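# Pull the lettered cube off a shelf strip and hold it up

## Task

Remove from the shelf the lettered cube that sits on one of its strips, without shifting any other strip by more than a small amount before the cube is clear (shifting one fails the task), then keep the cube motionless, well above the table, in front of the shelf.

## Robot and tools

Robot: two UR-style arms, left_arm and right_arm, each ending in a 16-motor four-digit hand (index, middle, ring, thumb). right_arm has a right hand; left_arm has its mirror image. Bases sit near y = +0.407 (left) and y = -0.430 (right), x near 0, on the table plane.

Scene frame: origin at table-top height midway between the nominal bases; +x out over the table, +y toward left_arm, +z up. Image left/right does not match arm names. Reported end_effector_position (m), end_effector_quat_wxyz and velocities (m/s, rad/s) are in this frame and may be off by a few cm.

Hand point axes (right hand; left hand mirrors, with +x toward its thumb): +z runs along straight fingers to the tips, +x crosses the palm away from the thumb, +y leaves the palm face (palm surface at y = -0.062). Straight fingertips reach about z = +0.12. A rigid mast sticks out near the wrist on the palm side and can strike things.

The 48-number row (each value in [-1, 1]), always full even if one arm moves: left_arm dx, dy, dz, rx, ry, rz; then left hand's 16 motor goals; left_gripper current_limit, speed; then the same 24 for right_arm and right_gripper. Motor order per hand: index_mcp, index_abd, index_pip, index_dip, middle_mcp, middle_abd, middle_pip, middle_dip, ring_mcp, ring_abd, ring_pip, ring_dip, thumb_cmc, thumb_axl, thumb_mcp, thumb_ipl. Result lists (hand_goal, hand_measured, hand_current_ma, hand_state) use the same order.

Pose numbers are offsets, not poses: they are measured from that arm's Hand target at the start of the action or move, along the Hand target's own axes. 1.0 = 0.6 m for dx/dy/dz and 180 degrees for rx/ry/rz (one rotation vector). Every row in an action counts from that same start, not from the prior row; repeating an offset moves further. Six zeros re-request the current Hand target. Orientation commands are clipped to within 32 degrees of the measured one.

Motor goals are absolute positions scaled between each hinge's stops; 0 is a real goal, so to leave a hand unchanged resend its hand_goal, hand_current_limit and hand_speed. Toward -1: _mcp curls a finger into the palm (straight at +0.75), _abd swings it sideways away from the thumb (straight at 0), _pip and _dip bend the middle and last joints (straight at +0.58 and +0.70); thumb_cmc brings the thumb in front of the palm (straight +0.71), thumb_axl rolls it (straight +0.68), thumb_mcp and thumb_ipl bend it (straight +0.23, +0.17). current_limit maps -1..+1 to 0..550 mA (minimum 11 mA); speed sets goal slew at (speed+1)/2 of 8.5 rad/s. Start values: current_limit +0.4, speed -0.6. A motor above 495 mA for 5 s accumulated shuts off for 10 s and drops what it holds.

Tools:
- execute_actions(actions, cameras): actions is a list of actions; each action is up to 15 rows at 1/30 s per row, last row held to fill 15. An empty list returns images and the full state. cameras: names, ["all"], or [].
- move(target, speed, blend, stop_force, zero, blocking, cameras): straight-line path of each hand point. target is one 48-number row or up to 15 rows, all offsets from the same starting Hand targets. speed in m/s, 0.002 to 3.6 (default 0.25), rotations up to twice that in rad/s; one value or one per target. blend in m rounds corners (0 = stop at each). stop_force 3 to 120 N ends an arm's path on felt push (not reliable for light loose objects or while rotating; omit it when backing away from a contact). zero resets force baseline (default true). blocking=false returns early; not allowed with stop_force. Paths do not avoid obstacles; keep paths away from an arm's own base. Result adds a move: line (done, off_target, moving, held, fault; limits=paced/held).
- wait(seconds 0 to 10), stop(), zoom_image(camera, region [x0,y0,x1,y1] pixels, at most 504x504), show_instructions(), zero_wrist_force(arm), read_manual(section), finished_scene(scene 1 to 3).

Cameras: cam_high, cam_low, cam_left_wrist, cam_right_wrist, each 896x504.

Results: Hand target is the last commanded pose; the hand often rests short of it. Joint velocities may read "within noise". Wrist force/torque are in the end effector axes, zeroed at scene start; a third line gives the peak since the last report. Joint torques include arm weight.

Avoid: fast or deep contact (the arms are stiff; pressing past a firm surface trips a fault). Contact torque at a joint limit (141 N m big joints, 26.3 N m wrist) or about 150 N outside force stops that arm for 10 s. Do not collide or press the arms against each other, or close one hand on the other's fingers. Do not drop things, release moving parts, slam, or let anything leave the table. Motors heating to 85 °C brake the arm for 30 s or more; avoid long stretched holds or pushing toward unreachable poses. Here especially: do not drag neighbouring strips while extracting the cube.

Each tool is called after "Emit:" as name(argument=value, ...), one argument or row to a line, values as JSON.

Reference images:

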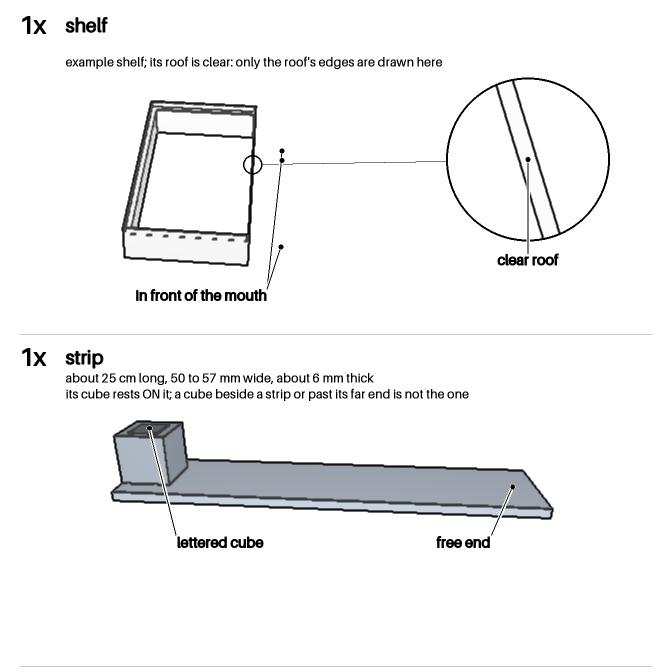

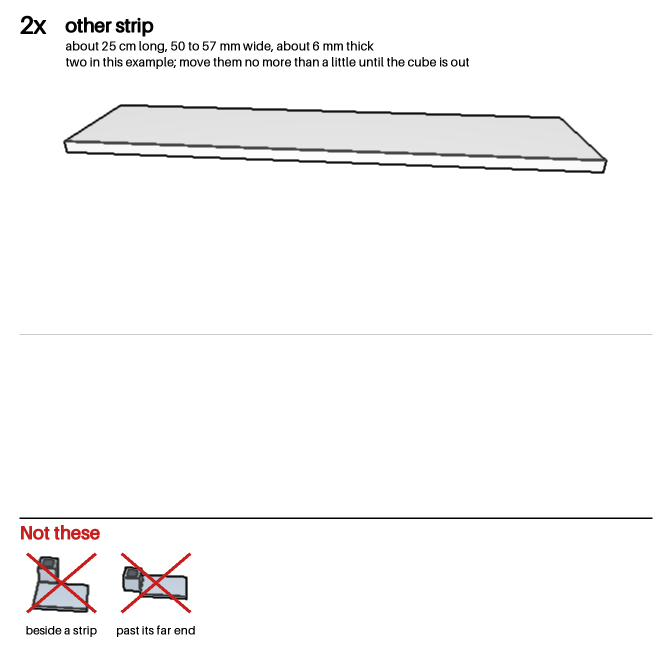

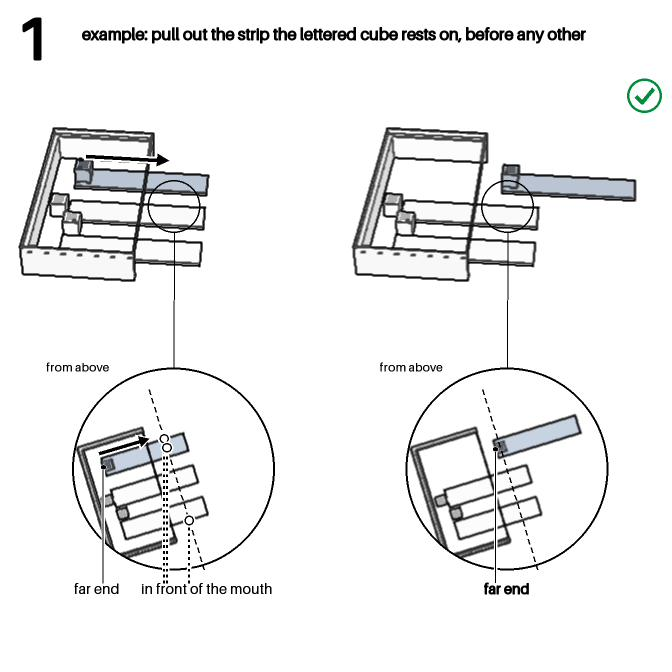

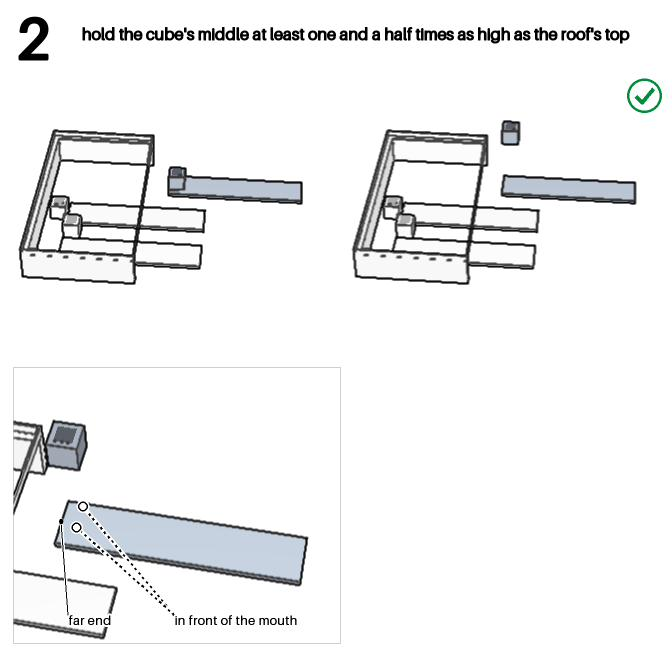

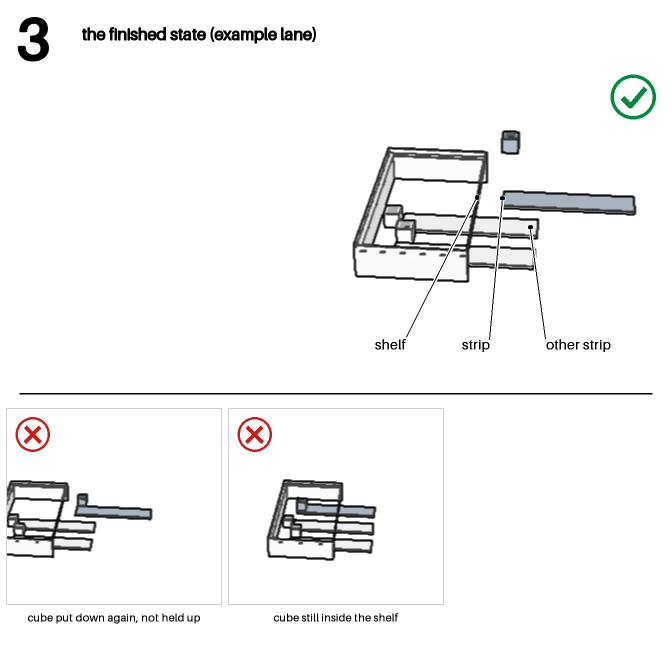

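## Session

Emit:
execute_actions(
  actions=[],
)

Emit:
zoom_image(
  camera="cam_low",
  region=[410, 200, 570, 360],
)

Emit:
zoom_image(
  camera="cam_high",
  region=[350, 220, 550, 400],
)

Scene clock: 0.00 s.
left_arm: end_effector_position=(+0.6494, +0.3495, +0.2596) hand_goal=(+0.754, +0.000, +0.576, +0.696, +0.754, +0.000, +0.576, +0.696, +0.754, +0.000, +0.576, +0.696, +0.714, +0.678, +0.226, +0.168) hand_measured=(+0.754, +0.000, +0.576, +0.696, +0.754, +0.000, +0.576, +0.696, +0.754, +0.000, +0.576, +0.696, +0.714, +0.678, +0.226, +0.168) hand_current_ma=(+0, +0, +0, +0, +0, +0, +0, +0, +0, +0, +0, +0, +0, +0, +0, +0) hand_state=(goal, goal, goal, goal, goal, goal, goal, goal, goal, goal, goal, goal, goal, goal, goal, goal) hand_current_limit=0.40 hand_speed=-0.60 end_effector_quat_wxyz=(+0.396, +0.637, -0.661, -0.020) | right_arm: end_effector_position=(+0.6009, -0.4198, +0.3205) hand_goal=(+0.754, +0.000, +0.576, +0.696, +0.754, +0.000, +0.576, +0.696, +0.754, +0.000, +0.576, +0.696, +0.714, +0.678, +0.226, +0.168) hand_measured=(+0.754, +0.000, +0.576, +0.696, +0.754, +0.000, +0.576, +0.696, +0.754, +0.000, +0.576, +0.696, +0.714, +0.678, +0.226, +0.168) hand_current_ma=(+0, +0, +0, +0, +0, +0, +0, +0, +0, +0, +0, +0, +0, +0, +0, +0) hand_state=(goal, goal, goal, goal, goal, goal, goal, goal, goal, goal, goal, goal, goal, goal, goal, goal) hand_current_limit=0.40 hand_speed=-0.60 end_effector_quat_wxyz=(-0.399, +0.889, +0.222, +0.021)
Joint positions: left_arm=[3.397 -2.538 -0.54 -2.388 1.224 -2.737] | right_arm=[-0.404 -1.203 1.124 -0.978 -0.897 0.539]
Joint velocities: within noise
Joint torques (N m): no reading
Wrist force (N): no reading
Wrist torque (N m): no reading
Wrist force, peak (N): no reading
Hand target: left_arm +0.6494, +0.3495, +0.2596; +0.396, +0.637, -0.661, -0.020 | right_arm +0.6009, -0.4198, +0.3205; -0.399, +0.889, +0.222, +0.021
camera_calibration:
cam_left_wrist: T_world_to_cam=[[0.43435, 0.576833, -0.691812, -0.347709], [0.883298, -0.122336, 0.452569, -0.694635], [0.176423, -0.807649, -0.562652, 0.437494], [0, 0, 0, 1]] pos_world=[0.687414, 0.468933, 0.319977]
cam_right_wrist: T_world_to_cam=[[-0.420673, -0.659757, -0.6227, 0.21207], [-0.495732, -0.407682, 0.766841, -0.170586], [-0.759792, 0.631281, -0.155562, 0.899467], [0, 0, 0, 1]] pos_world=[0.688055, -0.497447, 0.402791]

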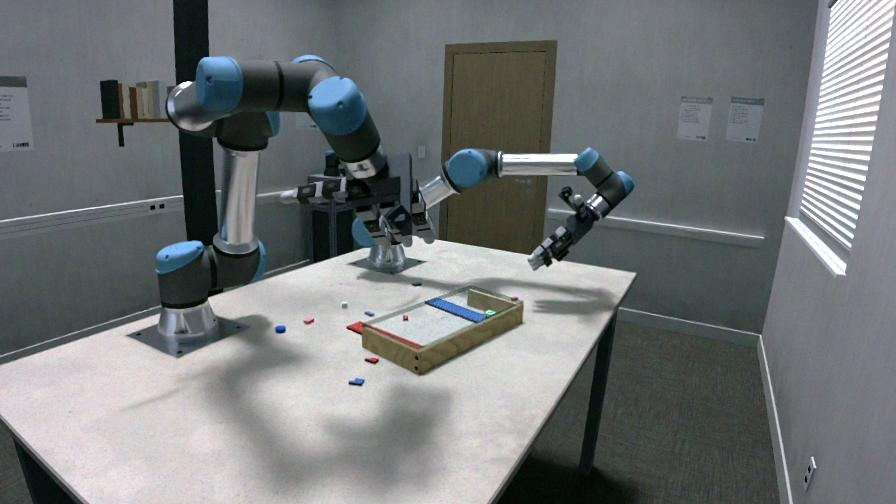

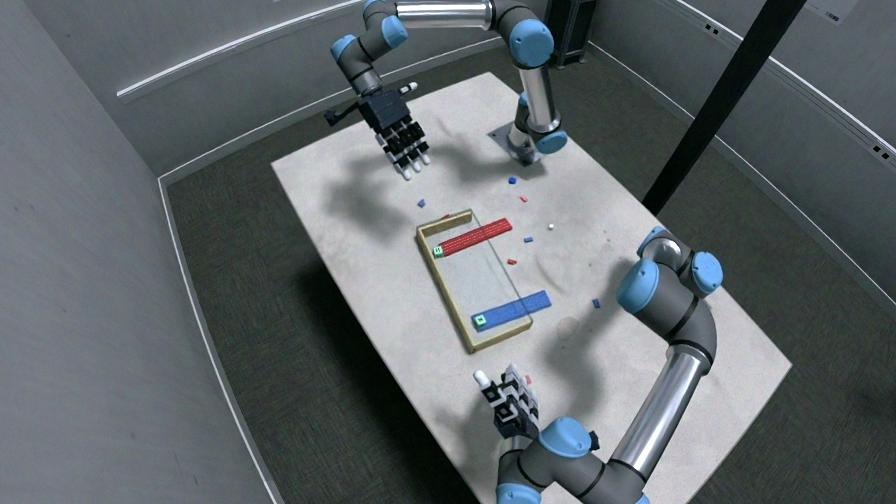

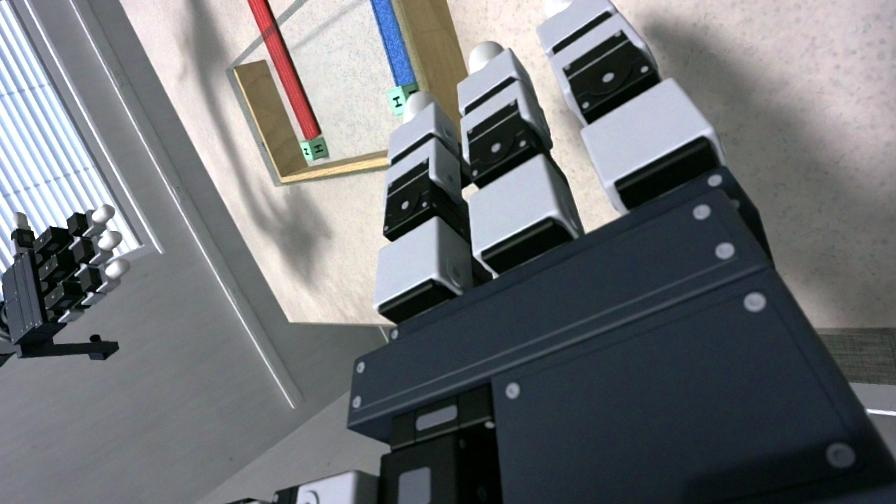

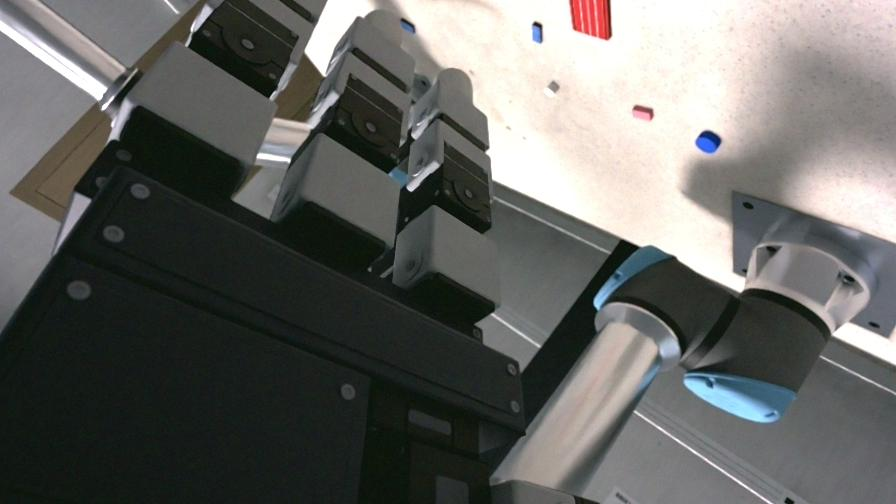

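Scaled by 3.150 from the camera's 896x504 image, which has a finer 1280x720 frame.

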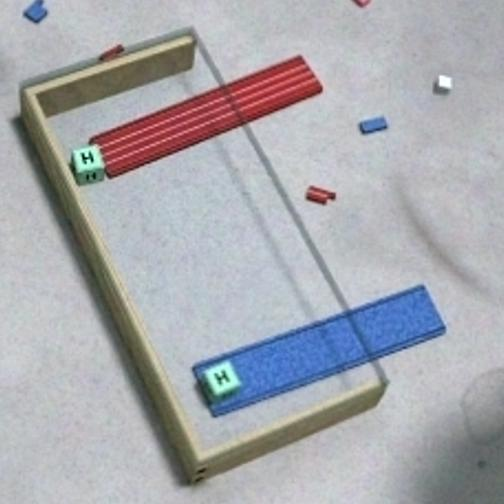

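Scaled by 2.520 from the camera's 896x504 image, which has a finer 1280x720 frame.

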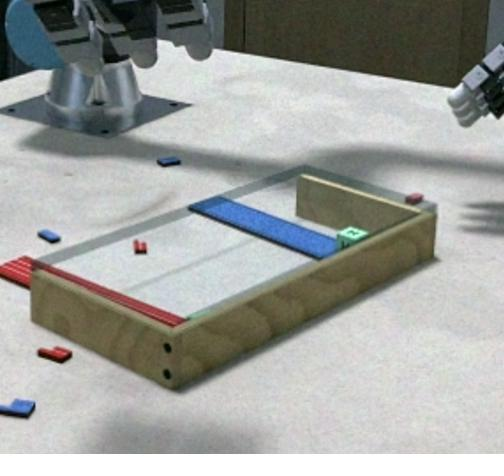

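Emit:
zoom_image(
  camera="cam_low",
  region=[465, 280, 565, 350],
)

Emit:
zoom_image(
  camera="cam_low",
  region=[425, 225, 485, 285],
)

Emit:
zoom_image(
  camera="cam_high",
  region=[400, 270, 540, 370],
)

Emit:
zoom_image(
  camera="cam_low",
  region=[610, 220, 750, 360],
)

Scaled by 5.040 from the camera's 896x504 image, which has a finer 1280x720 frame.

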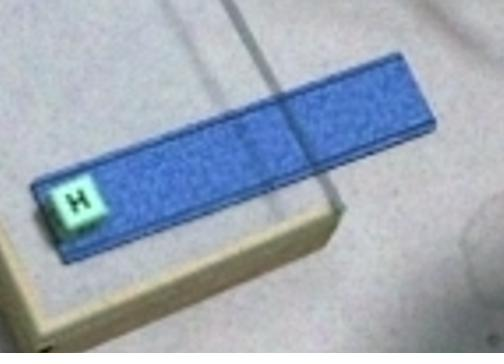

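Scaled by 8.400 from the camera's 896x504 image, which has a finer 1280x720 frame.

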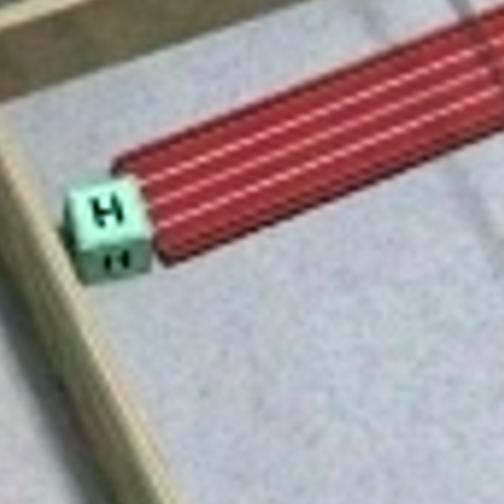

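Scaled by 3.600 from the camera's 896x504 image, which has a finer 1280x720 frame.

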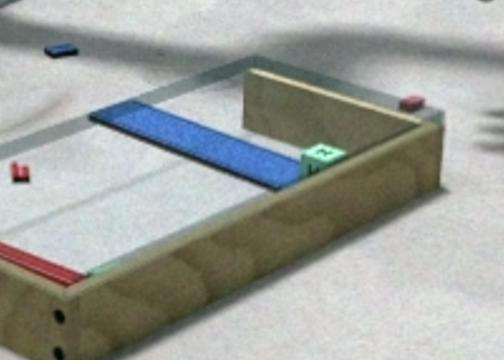

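Scaled by 3.600 from the camera's 896x504 image, which has a finer 1280x720 frame.

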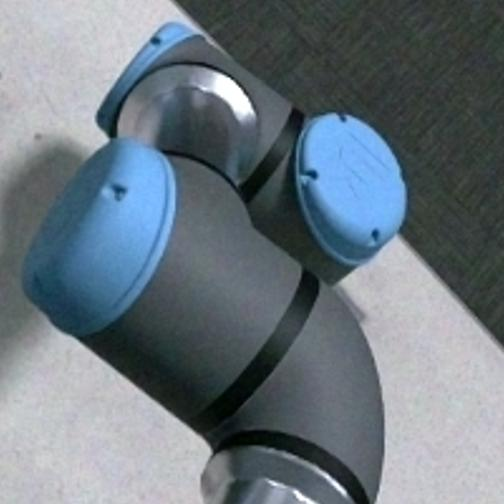

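Emit:
move(
  target=[
    [0.1427,0.0962,0.1287,-0.0211,-0.2944,0.5306, 0.754,0.25,0.576,0.696,0.754,-0.25,0.576,0.696,-0.342,0,-0.445,0.261,0.714,0.678,0.226,0.168,0.4,-0.6, 0,0,0,0,0,0, 0.754,0,0.576,0.696,0.754,0,0.576,0.696,0.754,0,0.576,0.696,0.714,0.678,0.226,0.168,0.4,-0.6],
    [0.2535,0.0958,0.4032,0.2831,0.2440,-0.8607, 0.754,0.25,0.576,0.696,0.754,-0.25,0.576,0.696,-0.342,0,-0.445,0.261,0.714,0.678,0.226,0.168,0.4,-0.6, 0,0,0,0,0,0, 0.754,0,0.576,0.696,0.754,0,0.576,0.696,0.754,0,0.576,0.696,0.714,0.678,0.226,0.168,0.4,-0.6],
  ],
  speed=0.4,
  blend=[0.04,0],
  cameras=["cam_low","cam_high"],
)

Emit:
zoom_image(
  camera="cam_low",
  region=[500, 240, 600, 340],
)

Emit:
zoom_image(
  camera="cam_high",
  region=[380, 220, 480, 320],
)

Scene clock: 8.23 s.
left_arm: end_effector_position=(+0.4880, +0.1143, +0.1998) hand_goal=(+0.754, +0.250, +0.576, +0.696, +0.754, -0.250, +0.576, +0.696, -0.342, +0.000, -0.444, +0.262, +0.714, +0.678, +0.226, +0.168) hand_measured=(+0.756, +0.244, +0.576, +0.696, +0.756, -0.248, +0.576, +0.696, -0.326, +0.000, -0.440, +0.264, +0.716, +0.678, +0.224, +0.168) hand_current_ma=(+1, -3, +0, +0, +1, +1, +0, +0, +22, +0, +2, +1, +2, +0, -2, +0) hand_state=(goal, goal, goal, goal, goal, goal, goal, goal, goal, goal, goal, goal, goal, goal, goal, goal) hand_current_limit=0.40 hand_speed=-0.60 end_effector_quat_wxyz=(+0.000, +0.789, +0.614, +0.000) | right_arm: end_effector_position=(+0.6009, -0.4198, +0.3205) hand_goal=(+0.754, +0.000, +0.576, +0.696, +0.754, +0.000, +0.576, +0.696, +0.754, +0.000, +0.576, +0.696, +0.714, +0.678, +0.226, +0.168) hand_measured=(+0.750, +0.000, +0.576, +0.696, +0.750, +0.000, +0.576, +0.696, +0.750, +0.000, +0.576, +0.696, +0.710, +0.678, +0.226, +0.168) hand_current_ma=(-6, +0, +0, +0, -7, +0, +0, +0, -7, +0, +0, +0, -5, -1, -1, +0) hand_state=(goal, goal, goal, goal, goal, goal, goal, goal, goal, goal, goal, goal, goal, goal, goal, goal) hand_current_limit=0.40 hand_speed=-0.60 end_effector_quat_wxyz=(-0.399, +0.889, +0.222, +0.021)
Joint positions: left_arm=[2.79 -1.579 -1.978 -1.157 1.572 -0.13] | right_arm=[-0.404 -1.203 1.124 -0.978 -0.897 0.539]
Joint torques (N m): left_arm=[6.78 27.44 13.76 4.15 -1.11 1.83] | right_arm=[-0.68 -42.37 -20.58 -1.53 1.16 0.01]
Wrist force (N): left_arm=[-0.1 1.2 0.2] | right_arm=[0.0 0.3 0.0]
Wrist torque (N m): left_arm=[0.24 -0.08 -0.17] | right_arm=[0.05 -0.01 0.01]
Wrist force, peak (N): left_arm=[-0.1 1.5 0.0] | right_arm=[-0.7 0.3 0.4]
Hand target: left_arm +0.4880, +0.1143, +0.1998; +0.000, +0.789, +0.614, +0.000 | right_arm +0.6009, -0.4198, +0.3205; -0.399, +0.889, +0.222, +0.021
Off the commanded pose: left_arm 0.000 m, 0 deg | right_arm 0.000 m, 0 deg.
move: done
Images, in order (width x height): cam_high 896x504, cam_low 896x504.

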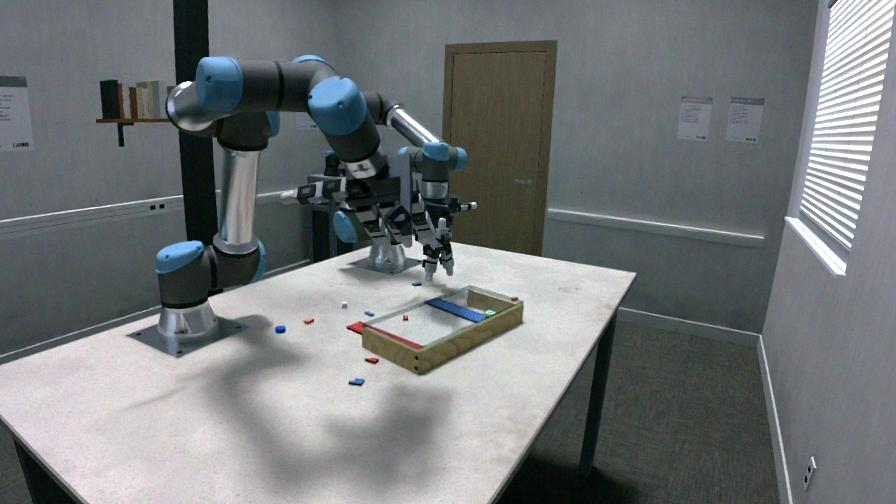

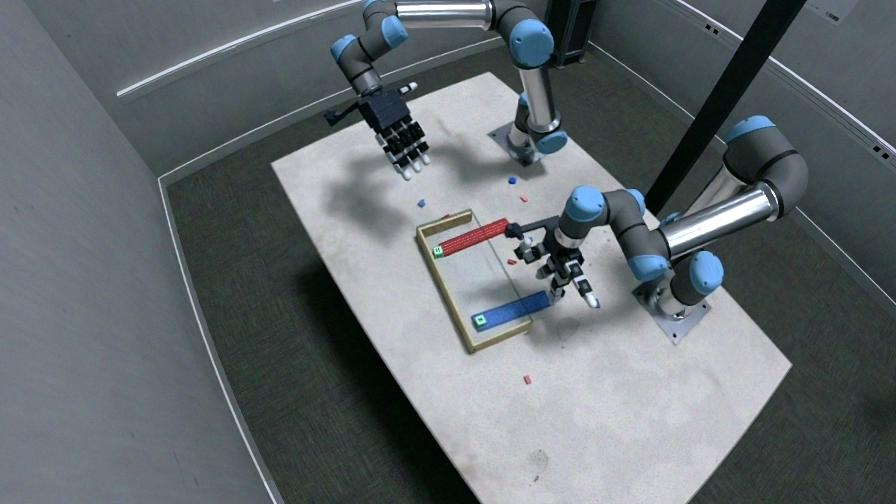

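Scaled by 5.040 from the camera's 896x504 image, which has a finer 1280x720 frame.

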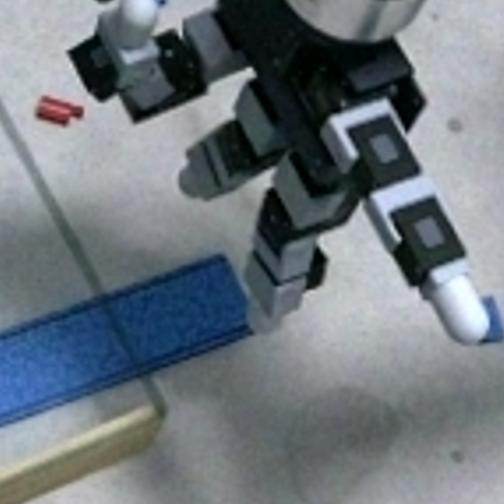

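Scaled by 5.040 from the camera's 896x504 image, which has a finer 1280x720 frame.

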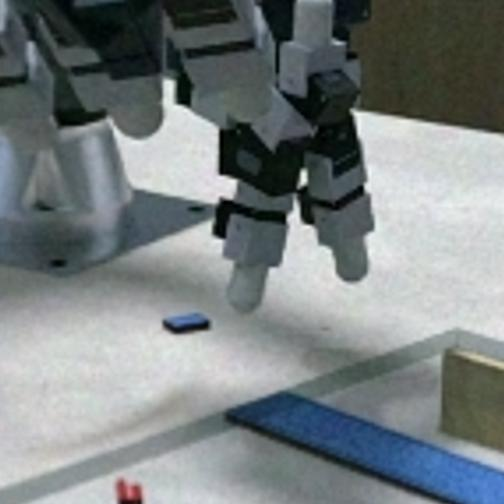

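Emit:
move(
  target=[0,0,0.1305,0,0,0, 0.754,0.23,0.576,0.696,0.754,-0.23,0.576,0.696,-0.342,0,-0.445,0.261,0.714,0.678,0.226,0.168,0.4,-0.6, 0,0,0,0,0,0, 0.754,0,0.576,0.696,0.754,0,0.576,0.696,0.754,0,0.576,0.696,0.714,0.678,0.226,0.168,0.4,-0.6],
  speed=0.05,
  stop_force=6,
  cameras=["cam_low","cam_high"],
)

Emit:
zoom_image(
  camera="cam_low",
  region=[500, 250, 580, 330],
)

Emit:
zoom_image(
  camera="cam_high",
  region=[390, 240, 470, 320],
)

Scene clock: 11.60 s.
left_arm: end_effector_position=(+0.4880, +0.1144, +0.1215) hand_goal=(+0.754, +0.230, +0.576, +0.696, +0.754, -0.230, +0.576, +0.696, -0.342, +0.000, -0.444, +0.262, +0.714, +0.678, +0.226, +0.168) hand_measured=(+0.756, +0.232, +0.576, +0.696, +0.756, -0.232, +0.576, +0.696, -0.326, +0.000, -0.440, +0.264, +0.716, +0.678, +0.224, +0.168) hand_current_ma=(+1, +1, +0, +0, +1, -1, +0, +0, +22, +0, +2, +1, +2, +0, -2, +0) hand_state=(goal, goal, goal, goal, goal, goal, goal, goal, goal, goal, goal, goal, goal, goal, goal, goal) hand_current_limit=0.40 hand_speed=-0.60 end_effector_quat_wxyz=(+0.000, +0.789, +0.614, +0.000) | right_arm: end_effector_position=(+0.6009, -0.4198, +0.3205) hand_goal=(+0.754, +0.000, +0.576, +0.696, +0.754, +0.000, +0.576, +0.696, +0.754, +0.000, +0.576, +0.696, +0.714, +0.678, +0.226, +0.168) hand_measured=(+0.750, +0.000, +0.576, +0.696, +0.750, +0.000, +0.576, +0.696, +0.750, +0.000, +0.576, +0.696, +0.710, +0.678, +0.226, +0.168) hand_current_ma=(-6, +0, +0, +0, -7, +0, +0, +0, -7, +0, +0, +0, -5, -1, -1, +0) hand_state=(goal, goal, goal, goal, goal, goal, goal, goal, goal, goal, goal, goal, goal, goal, goal, goal) hand_current_limit=0.40 hand_speed=-0.60 end_effector_quat_wxyz=(-0.399, +0.889, +0.222, +0.021)
Joint positions: left_arm=[2.79 -1.682 -2.098 -0.933 1.572 -0.129] | right_arm=[-0.404 -1.203 1.124 -0.978 -0.897 0.539]
Joint torques (N m): left_arm=[-2.3 15.3 11.96 4.33 0.8 0.17] | right_arm=[-0.54 -42.66 -21.02 -1.55 1.02 0.01]
Wrist force (N): left_arm=[-0.2 1.2 -0.3] | right_arm=[-0.1 0.1 0.1]
Wrist torque (N m): left_arm=[0.28 -0.08 -0.18] | right_arm=[0.00 0.02 -0.01]
Wrist force, peak (N): left_arm=[-0.2 1.6 0.2] | right_arm=[-0.7 0.2 0.3]
Hand target: left_arm +0.4880, +0.1144, +0.1215; +0.000, +0.789, +0.614, +0.000 | right_arm +0.6009, -0.4198, +0.3205; -0.399, +0.889, +0.222, +0.021
Off the commanded pose: left_arm 0.000 m, 0 deg | right_arm 0.000 m, 0 deg.
move: done
Images, in order (width x height): cam_high 896x504, cam_low 896x504.

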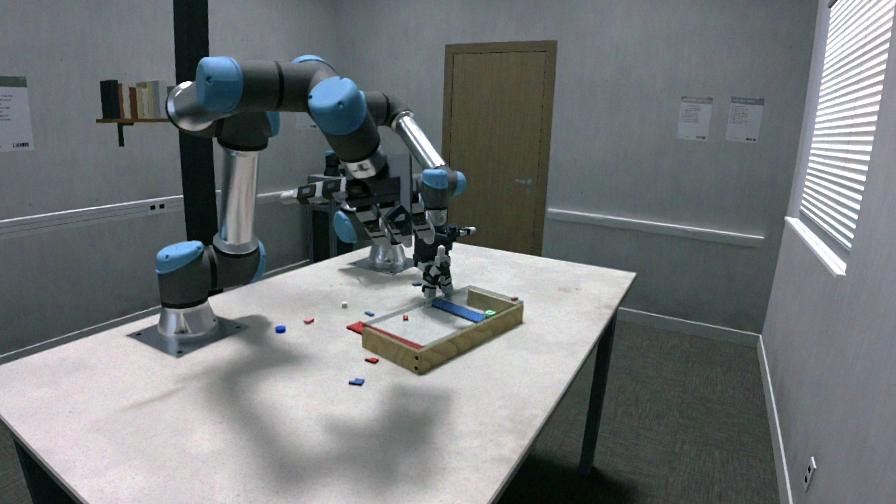

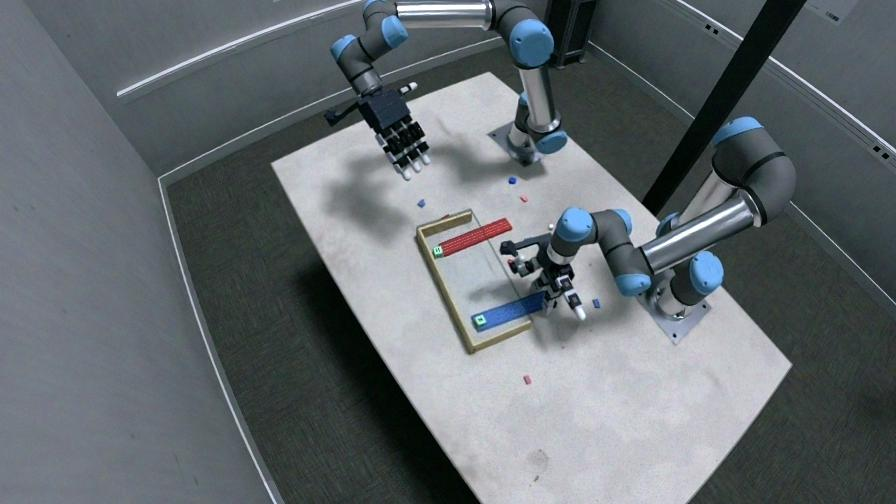

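Scaled by 6.300 from the camera's 896x504 image, which has a finer 1280x720 frame.

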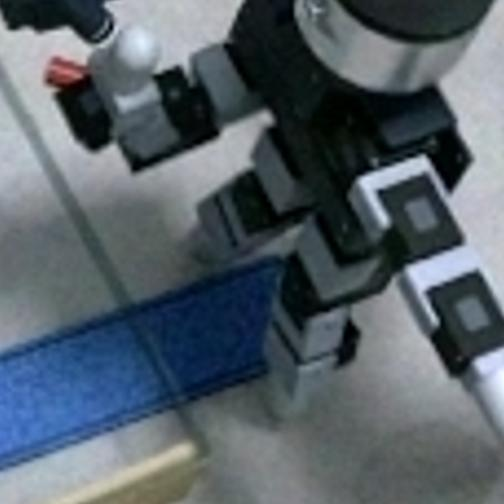

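Scaled by 6.300 from the camera's 896x504 image, which has a finer 1280x720 frame.

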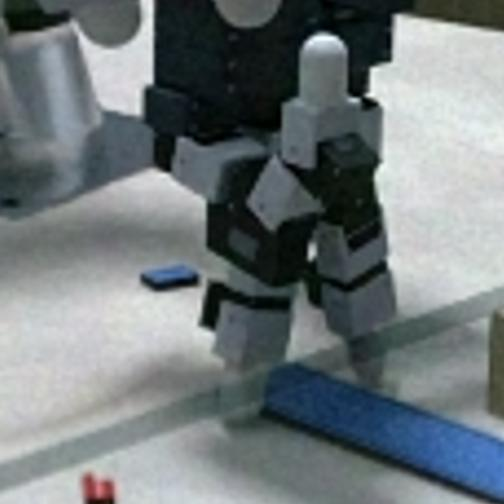

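Emit:
move(
  target=[
    [0,0.0133,0,0,0,0, 0.754,0.23,0.576,0.696,0.754,-0.23,0.576,0.696,-0.342,0,-0.445,0.261,0.714,0.678,0.226,0.168,0.4,-0.6, 0,0,0,0,0,0, 0.754,0,0.576,0.696,0.754,0,0.576,0.696,0.754,0,0.576,0.696,0.714,0.678,0.226,0.168,0.4,-0.6],
    [0,0.0133,0,0,0,0, 0.754,-0.1,0.576,0.696,0.754,0.1,0.576,0.696,-0.342,0,-0.445,0.261,0.714,0.678,0.226,0.168,0.6,-0.85, 0,0,0,0,0,0, 0.754,0,0.576,0.696,0.754,0,0.576,0.696,0.754,0,0.576,0.696,0.714,0.678,0.226,0.168,0.4,-0.6],
  ],
  speed=0.04,
  cameras=["cam_low"],
)

Emit:
zoom_image(
  camera="cam_low",
  region=[465, 240, 585, 360],
)

Scene clock: 13.73 s.
left_arm: end_effector_position=(+0.4957, +0.1124, +0.1215) hand_goal=(+0.754, -0.100, +0.576, +0.696, +0.754, +0.100, +0.576, +0.696, -0.342, +0.000, -0.444, +0.262, +0.714, +0.678, +0.226, +0.168) hand_measured=(+0.756, +0.122, +0.576, +0.696, +0.754, -0.134, +0.576, +0.696, -0.326, +0.000, -0.440, +0.264, +0.716, +0.678, +0.224, +0.168) hand_current_ma=(+1, +440, +0, +0, +0, -440, +0, +0, +22, +0, +2, +1, +2, +0, -2, +0) hand_state=(goal, blocked, goal, goal, goal, moving, goal, goal, goal, goal, goal, goal, goal, goal, goal, goal) hand_current_limit=0.60 hand_speed=-0.85 end_effector_quat_wxyz=(+0.000, +0.789, +0.614, +0.000) | right_arm: end_effector_position=(+0.6009, -0.4198, +0.3205) hand_goal=(+0.754, +0.000, +0.576, +0.696, +0.754, +0.000, +0.576, +0.696, +0.754, +0.000, +0.576, +0.696, +0.714, +0.678, +0.226, +0.168) hand_measured=(+0.750, +0.000, +0.576, +0.696, +0.750, +0.000, +0.576, +0.696, +0.750, +0.000, +0.576, +0.696, +0.710, +0.678, +0.226, +0.168) hand_current_ma=(-6, +0, +0, +0, -7, +0, +0, +0, -7, +0, +0, +0, -5, -1, -1, +0) hand_state=(goal, goal, goal, goal, goal, goal, goal, goal, goal, goal, goal, goal, goal, goal, goal, goal) hand_current_limit=0.40 hand_speed=-0.60 end_effector_quat_wxyz=(-0.399, +0.889, +0.222, +0.021)
Joint positions: left_arm=[2.792 -1.699 -2.079 -0.936 1.572 -0.127] | right_arm=[-0.404 -1.203 1.124 -0.978 -0.897 0.539]
Joint torques (N m): left_arm=[7.43 15.45 25.12 1.3 1.67 2.41] | right_arm=[0.01 -42.39 -21.63 -1.56 0.96 -0.21]
Wrist force (N): left_arm=[-0.1 0.9 -1.6] | right_arm=[-0.4 0.1 0.2]
Wrist torque (N m): left_arm=[0.37 -0.01 -0.16] | right_arm=[0.01 0.04 -0.03]
Wrist force, peak (N): left_arm=[0.1 1.1 -1.8] | right_arm=[-0.3 0.6 0.3]
Hand target: left_arm +0.4957, +0.1124, +0.1215; +0.000, +0.789, +0.614, +0.000 | right_arm +0.6009, -0.4198, +0.3205; -0.399, +0.889, +0.222, +0.021
Off the commanded pose: left_arm 0.000 m, 0 deg | right_arm 0.000 m, 0 deg.
move: done
Images, in order (width x height): cam_low 896x504.

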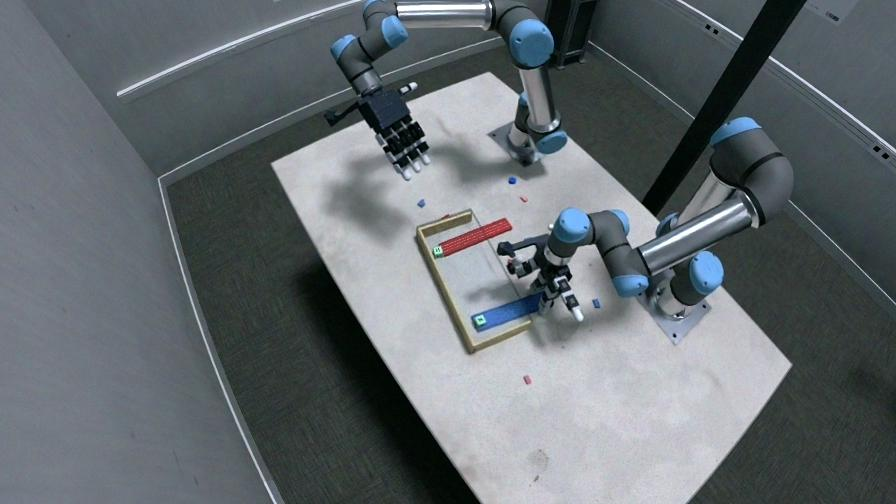

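Scaled by 4.200 from the camera's 896x504 image, which has a finer 1280x720 frame.

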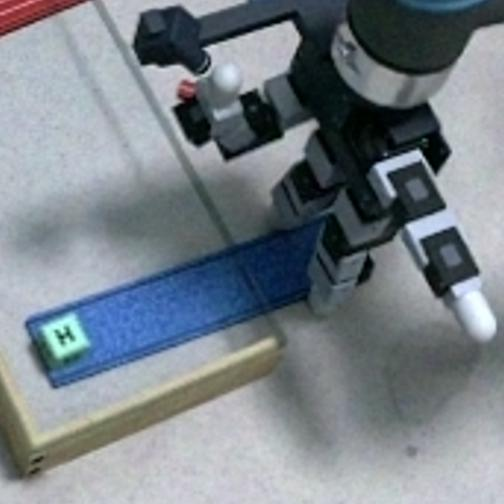

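Emit:
move(
  target=[
    [0,-0.0667,0,0,0,0, 0.754,-0.1,0.576,0.696,0.754,0.1,0.576,0.696,-0.342,0,-0.445,0.261,0.714,0.678,0.226,0.168,0.6,-0.85, 0,0,0,0,0,0, 0.754,0,0.576,0.696,0.754,0,0.576,0.696,0.754,0,0.576,0.696,0.714,0.678,0.226,0.168,0.4,-0.6],
    [0,-0.31,0,0,0,0, 0.754,-0.1,0.576,0.696,0.754,0.1,0.576,0.696,-0.342,0,-0.445,0.261,0.714,0.678,0.226,0.168,0.6,-0.85, 0,0,0,0,0,0, 0.754,0,0.576,0.696,0.754,0,0.576,0.696,0.754,0,0.576,0.696,0.714,0.678,0.226,0.168,0.4,-0.6],
  ],
  speed=[0.04,0.07],
  blend=[0.005,0],
  cameras=["cam_low","cam_high"],
)

Emit:
zoom_image(
  camera="cam_low",
  region=[500, 250, 600, 350],
)

Emit:
zoom_image(
  camera="cam_high",
  region=[390, 240, 490, 340],
)

Scene clock: 18.30 s.
left_arm: end_effector_position=(+0.3155, +0.1582, +0.1216) hand_goal=(+0.754, -0.100, +0.576, +0.696, +0.754, +0.100, +0.576, +0.696, -0.342, +0.000, -0.444, +0.262, +0.714, +0.678, +0.226, +0.168) hand_measured=(+0.738, +0.118, +0.568, +0.692, +0.736, -0.134, +0.566, +0.692, -0.326, +0.000, -0.440, +0.264, +0.716, +0.678, +0.224, +0.168) hand_current_ma=(-22, +440, -9, -2, -26, -440, -10, -3, +22, +0, +2, +1, +2, +0, -2, +0) hand_state=(goal, blocked, goal, goal, goal, blocked, goal, goal, goal, goal, goal, goal, goal, goal, goal, goal) hand_current_limit=0.60 hand_speed=-0.85 end_effector_quat_wxyz=(+0.000, +0.789, +0.614, +0.000) | right_arm: end_effector_position=(+0.6009, -0.4198, +0.3205) hand_goal=(+0.754, +0.000, +0.576, +0.696, +0.754, +0.000, +0.576, +0.696, +0.754, +0.000, +0.576, +0.696, +0.714, +0.678, +0.226, +0.168) hand_measured=(+0.750, +0.000, +0.576, +0.696, +0.750, +0.000, +0.576, +0.696, +0.750, +0.000, +0.576, +0.696, +0.710, +0.678, +0.226, +0.168) hand_current_ma=(-6, +0, +0, +0, -7, +0, +0, +0, -7, +0, +0, +0, -5, -1, -1, +0) hand_state=(goal, goal, goal, goal, goal, goal, goal, goal, goal, goal, goal, goal, goal, goal, goal, goal) hand_current_limit=0.40 hand_speed=-0.60 end_effector_quat_wxyz=(-0.399, +0.889, +0.222, +0.021)
Joint positions: left_arm=[2.711 -1.259 -2.465 -0.989 1.572 -0.208] | right_arm=[-0.404 -1.203 1.124 -0.978 -0.897 0.539]
Joint torques (N m): left_arm=[-5.58 13.27 11.16 0.81 -1.07 -2.38] | right_arm=[0.06 -42.07 -21.33 -1.54 1.09 -0.04]
Wrist force (N): left_arm=[-0.5 2.0 -2.0] | right_arm=[-0.1 0.2 0.1]
Wrist torque (N m): left_arm=[0.40 -0.04 -0.10] | right_arm=[0.03 0.01 0.01]
Wrist force, peak (N): left_arm=[-0.2 3.0 -6.5] | right_arm=[-0.5 0.7 0.4]
Hand target: left_arm +0.3154, +0.1582, +0.1216; +0.000, +0.789, +0.614, +0.000 | right_arm +0.6009, -0.4198, +0.3205; -0.399, +0.889, +0.222, +0.021
Off the commanded pose: left_arm 0.000 m, 0 deg | right_arm 0.000 m, 0 deg.
move: done
Images, in order (width x height): cam_high 896x504, cam_low 896x504.

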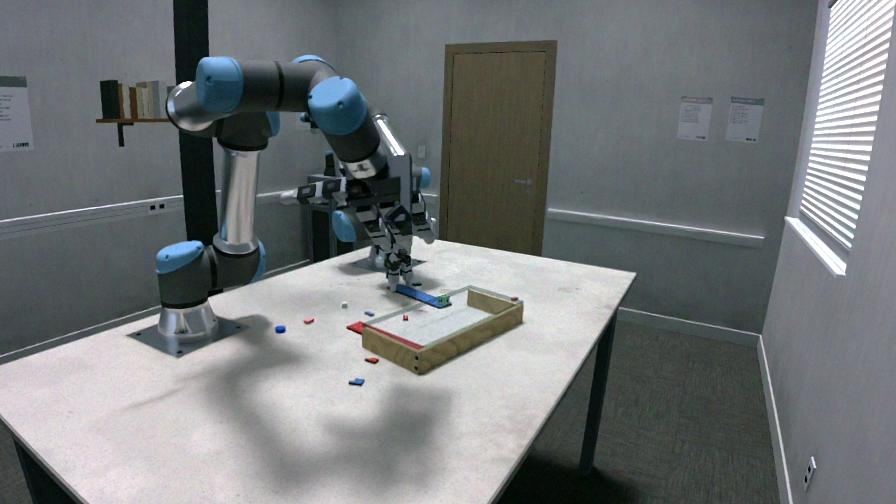

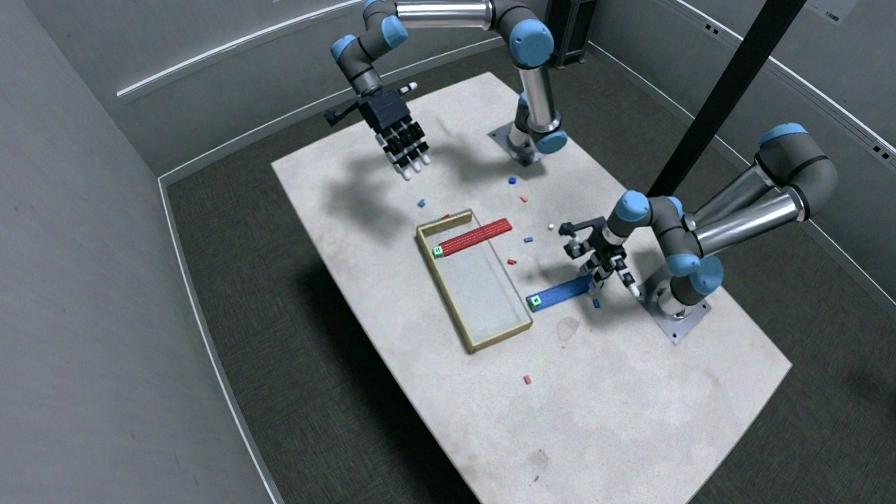

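Scaled by 5.040 from the camera's 896x504 image, which has a finer 1280x720 frame.

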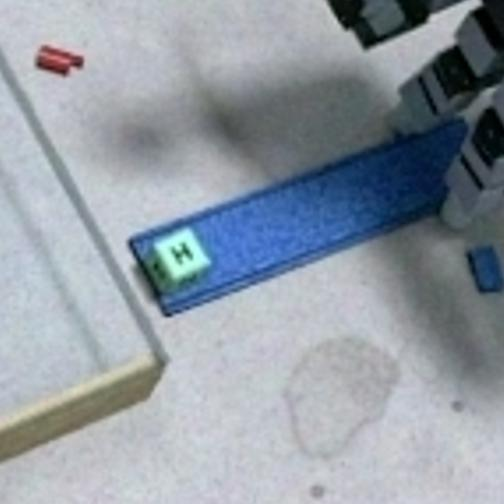

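Scaled by 5.040 from the camera's 896x504 image, which has a finer 1280x720 frame.

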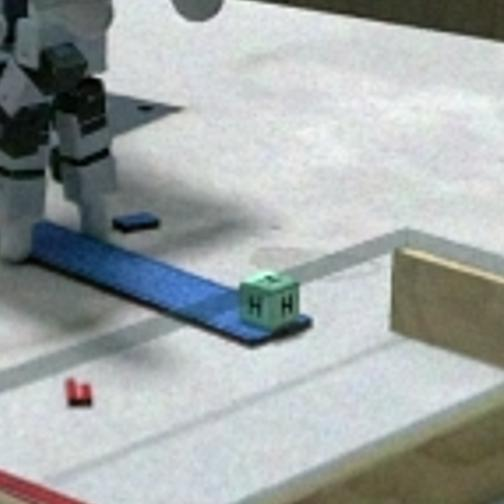

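Emit:
move(
  target=[
    [0,0,0,0,0,0, 0.754,0.22,0.576,0.696,0.754,-0.22,0.576,0.696,-0.342,0,-0.445,0.261,0.714,0.678,0.226,0.168,0.4,-0.6, 0,0,0,0,0,0, 0.754,0,0.576,0.696,0.754,0,0.576,0.696,0.754,0,0.576,0.696,0.714,0.678,0.226,0.168,0.4,-0.6],
    [0,0,-0.1312,0,0,0, 0.754,0.22,0.576,0.696,0.754,-0.22,0.576,0.696,-0.342,0,-0.445,0.261,0.714,0.678,0.226,0.168,0.4,-0.6, 0,0,0,0,0,0, 0.754,0,0.576,0.696,0.754,0,0.576,0.696,0.754,0,0.576,0.696,0.714,0.678,0.226,0.168,0.4,-0.6],
    [0.0056,0.3248,-0.1312,0,0,0, 0.754,0.133,0.576,0.696,0.754,-0.133,0.576,0.696,-0.342,0,-0.445,0.261,0.714,0.678,0.226,0.168,0.4,-0.6, 0,0,0,0,0,0, 0.754,0,0.576,0.696,0.754,0,0.576,0.696,0.754,0,0.576,0.696,0.714,0.678,0.226,0.168,0.4,-0.6],
  ],
  speed=[0.05,0.1,0.15],
  blend=[0,0.02,0],
  cameras=["cam_low","cam_high"],
)

Emit:
zoom_image(
  camera="cam_low",
  region=[510, 265, 560, 315],
)

Emit:
zoom_image(
  camera="cam_high",
  region=[415, 260, 465, 310],
)

Scene clock: 22.73 s.
left_arm: end_effector_position=(+0.5051, +0.1134, +0.2002) hand_goal=(+0.754, +0.134, +0.576, +0.696, +0.754, -0.132, +0.576, +0.696, -0.342, +0.000, -0.444, +0.262, +0.714, +0.678, +0.226, +0.168) hand_measured=(+0.750, +0.136, +0.572, +0.694, +0.750, -0.134, +0.572, +0.694, -0.326, +0.000, -0.440, +0.264, +0.716, +0.678, +0.224, +0.168) hand_current_ma=(-3, +1, -2, -2, -3, -1, -2, -2, +22, +0, +2, +1, +1, +0, -2, +0) hand_state=(goal, goal, goal, goal, goal, goal, goal, goal, goal, goal, goal, goal, goal, goal, goal, goal) hand_current_limit=0.40 hand_speed=-0.60 end_effector_quat_wxyz=(+0.000, +0.789, +0.614, +0.000) | right_arm: end_effector_position=(+0.6009, -0.4198, +0.3205) hand_goal=(+0.754, +0.000, +0.576, +0.696, +0.754, +0.000, +0.576, +0.696, +0.754, +0.000, +0.576, +0.696, +0.714, +0.678, +0.226, +0.168) hand_measured=(+0.750, +0.000, +0.576, +0.696, +0.750, +0.000, +0.576, +0.696, +0.750, +0.000, +0.576, +0.696, +0.710, +0.678, +0.226, +0.168) hand_current_ma=(-6, +0, +0, +0, -7, +0, +0, +0, -7, +0, +0, +0, -5, -1, -1, +0) hand_state=(goal, goal, goal, goal, goal, goal, goal, goal, goal, goal, goal, goal, goal, goal, goal, goal) hand_current_limit=0.40 hand_speed=-0.60 end_effector_quat_wxyz=(-0.399, +0.889, +0.222, +0.021)
Joint positions: left_arm=[2.801 -1.613 -1.942 -1.159 1.572 -0.118] | right_arm=[-0.404 -1.203 1.124 -0.978 -0.897 0.539]
Joint torques (N m): left_arm=[7.26 14.99 29.06 1.36 1.64 2.23] | right_arm=[0.78 -42.17 -21.65 -1.38 1.13 -0.04]
Wrist force (N): left_arm=[-0.1 1.0 -0.1] | right_arm=[0.0 0.1 0.3]
Wrist torque (N m): left_arm=[0.24 -0.09 -0.16] | right_arm=[0.00 -0.02 0.01]
Wrist force, peak (N): left_arm=[-0.3 2.0 -2.5] | right_arm=[-0.3 0.1 0.7]
Hand target: left_arm +0.5051, +0.1134, +0.2002; +0.000, +0.789, +0.614, +0.000 | right_arm +0.6009, -0.4198, +0.3205; -0.399, +0.889, +0.222, +0.021
Off the commanded pose: left_arm 0.000 m, 0 deg | right_arm 0.000 m, 0 deg.
move: done
Images, in order (width x height): cam_high 896x504, cam_low 896x504.

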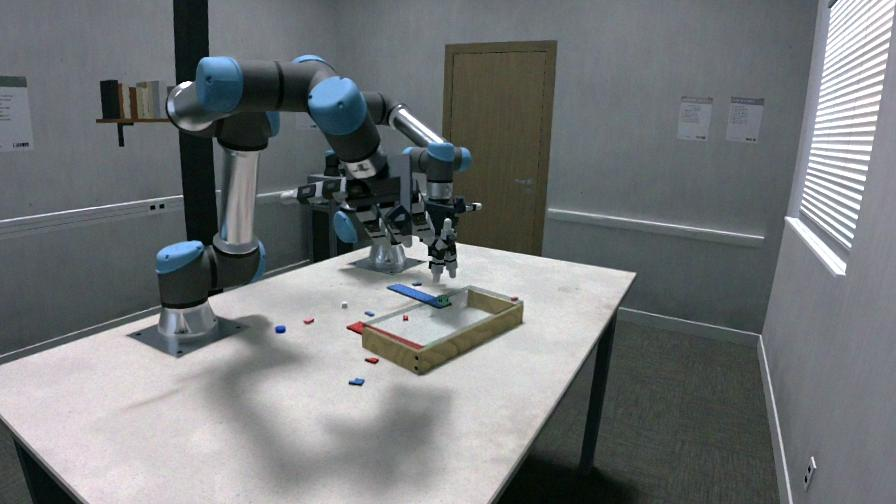

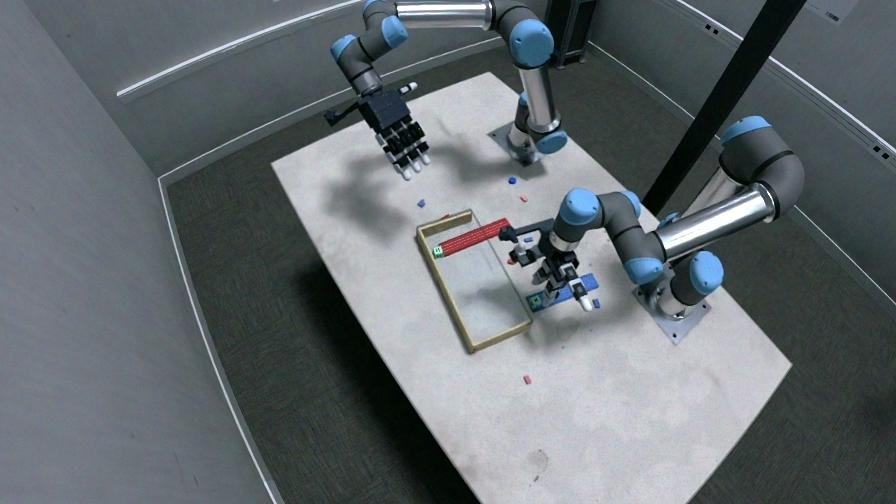

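Scaled by 10.080 from the camera's 896x504 image, which has a finer 1280x720 frame.

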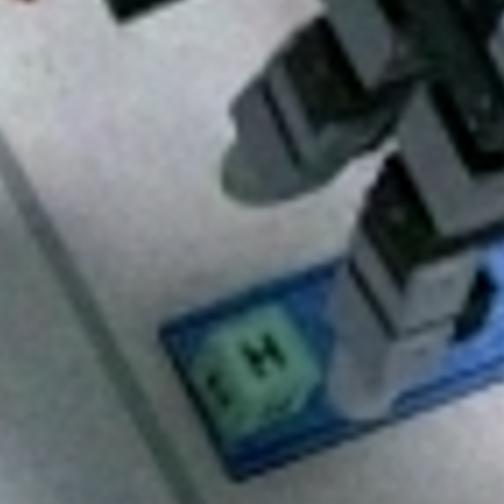

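Scaled by 10.080 from the camera's 896x504 image, which has a finer 1280x720 frame.

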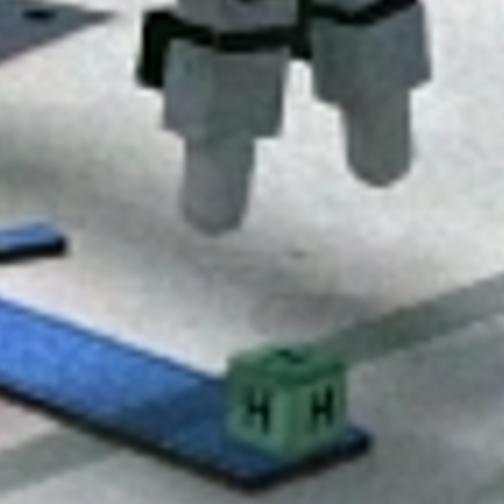

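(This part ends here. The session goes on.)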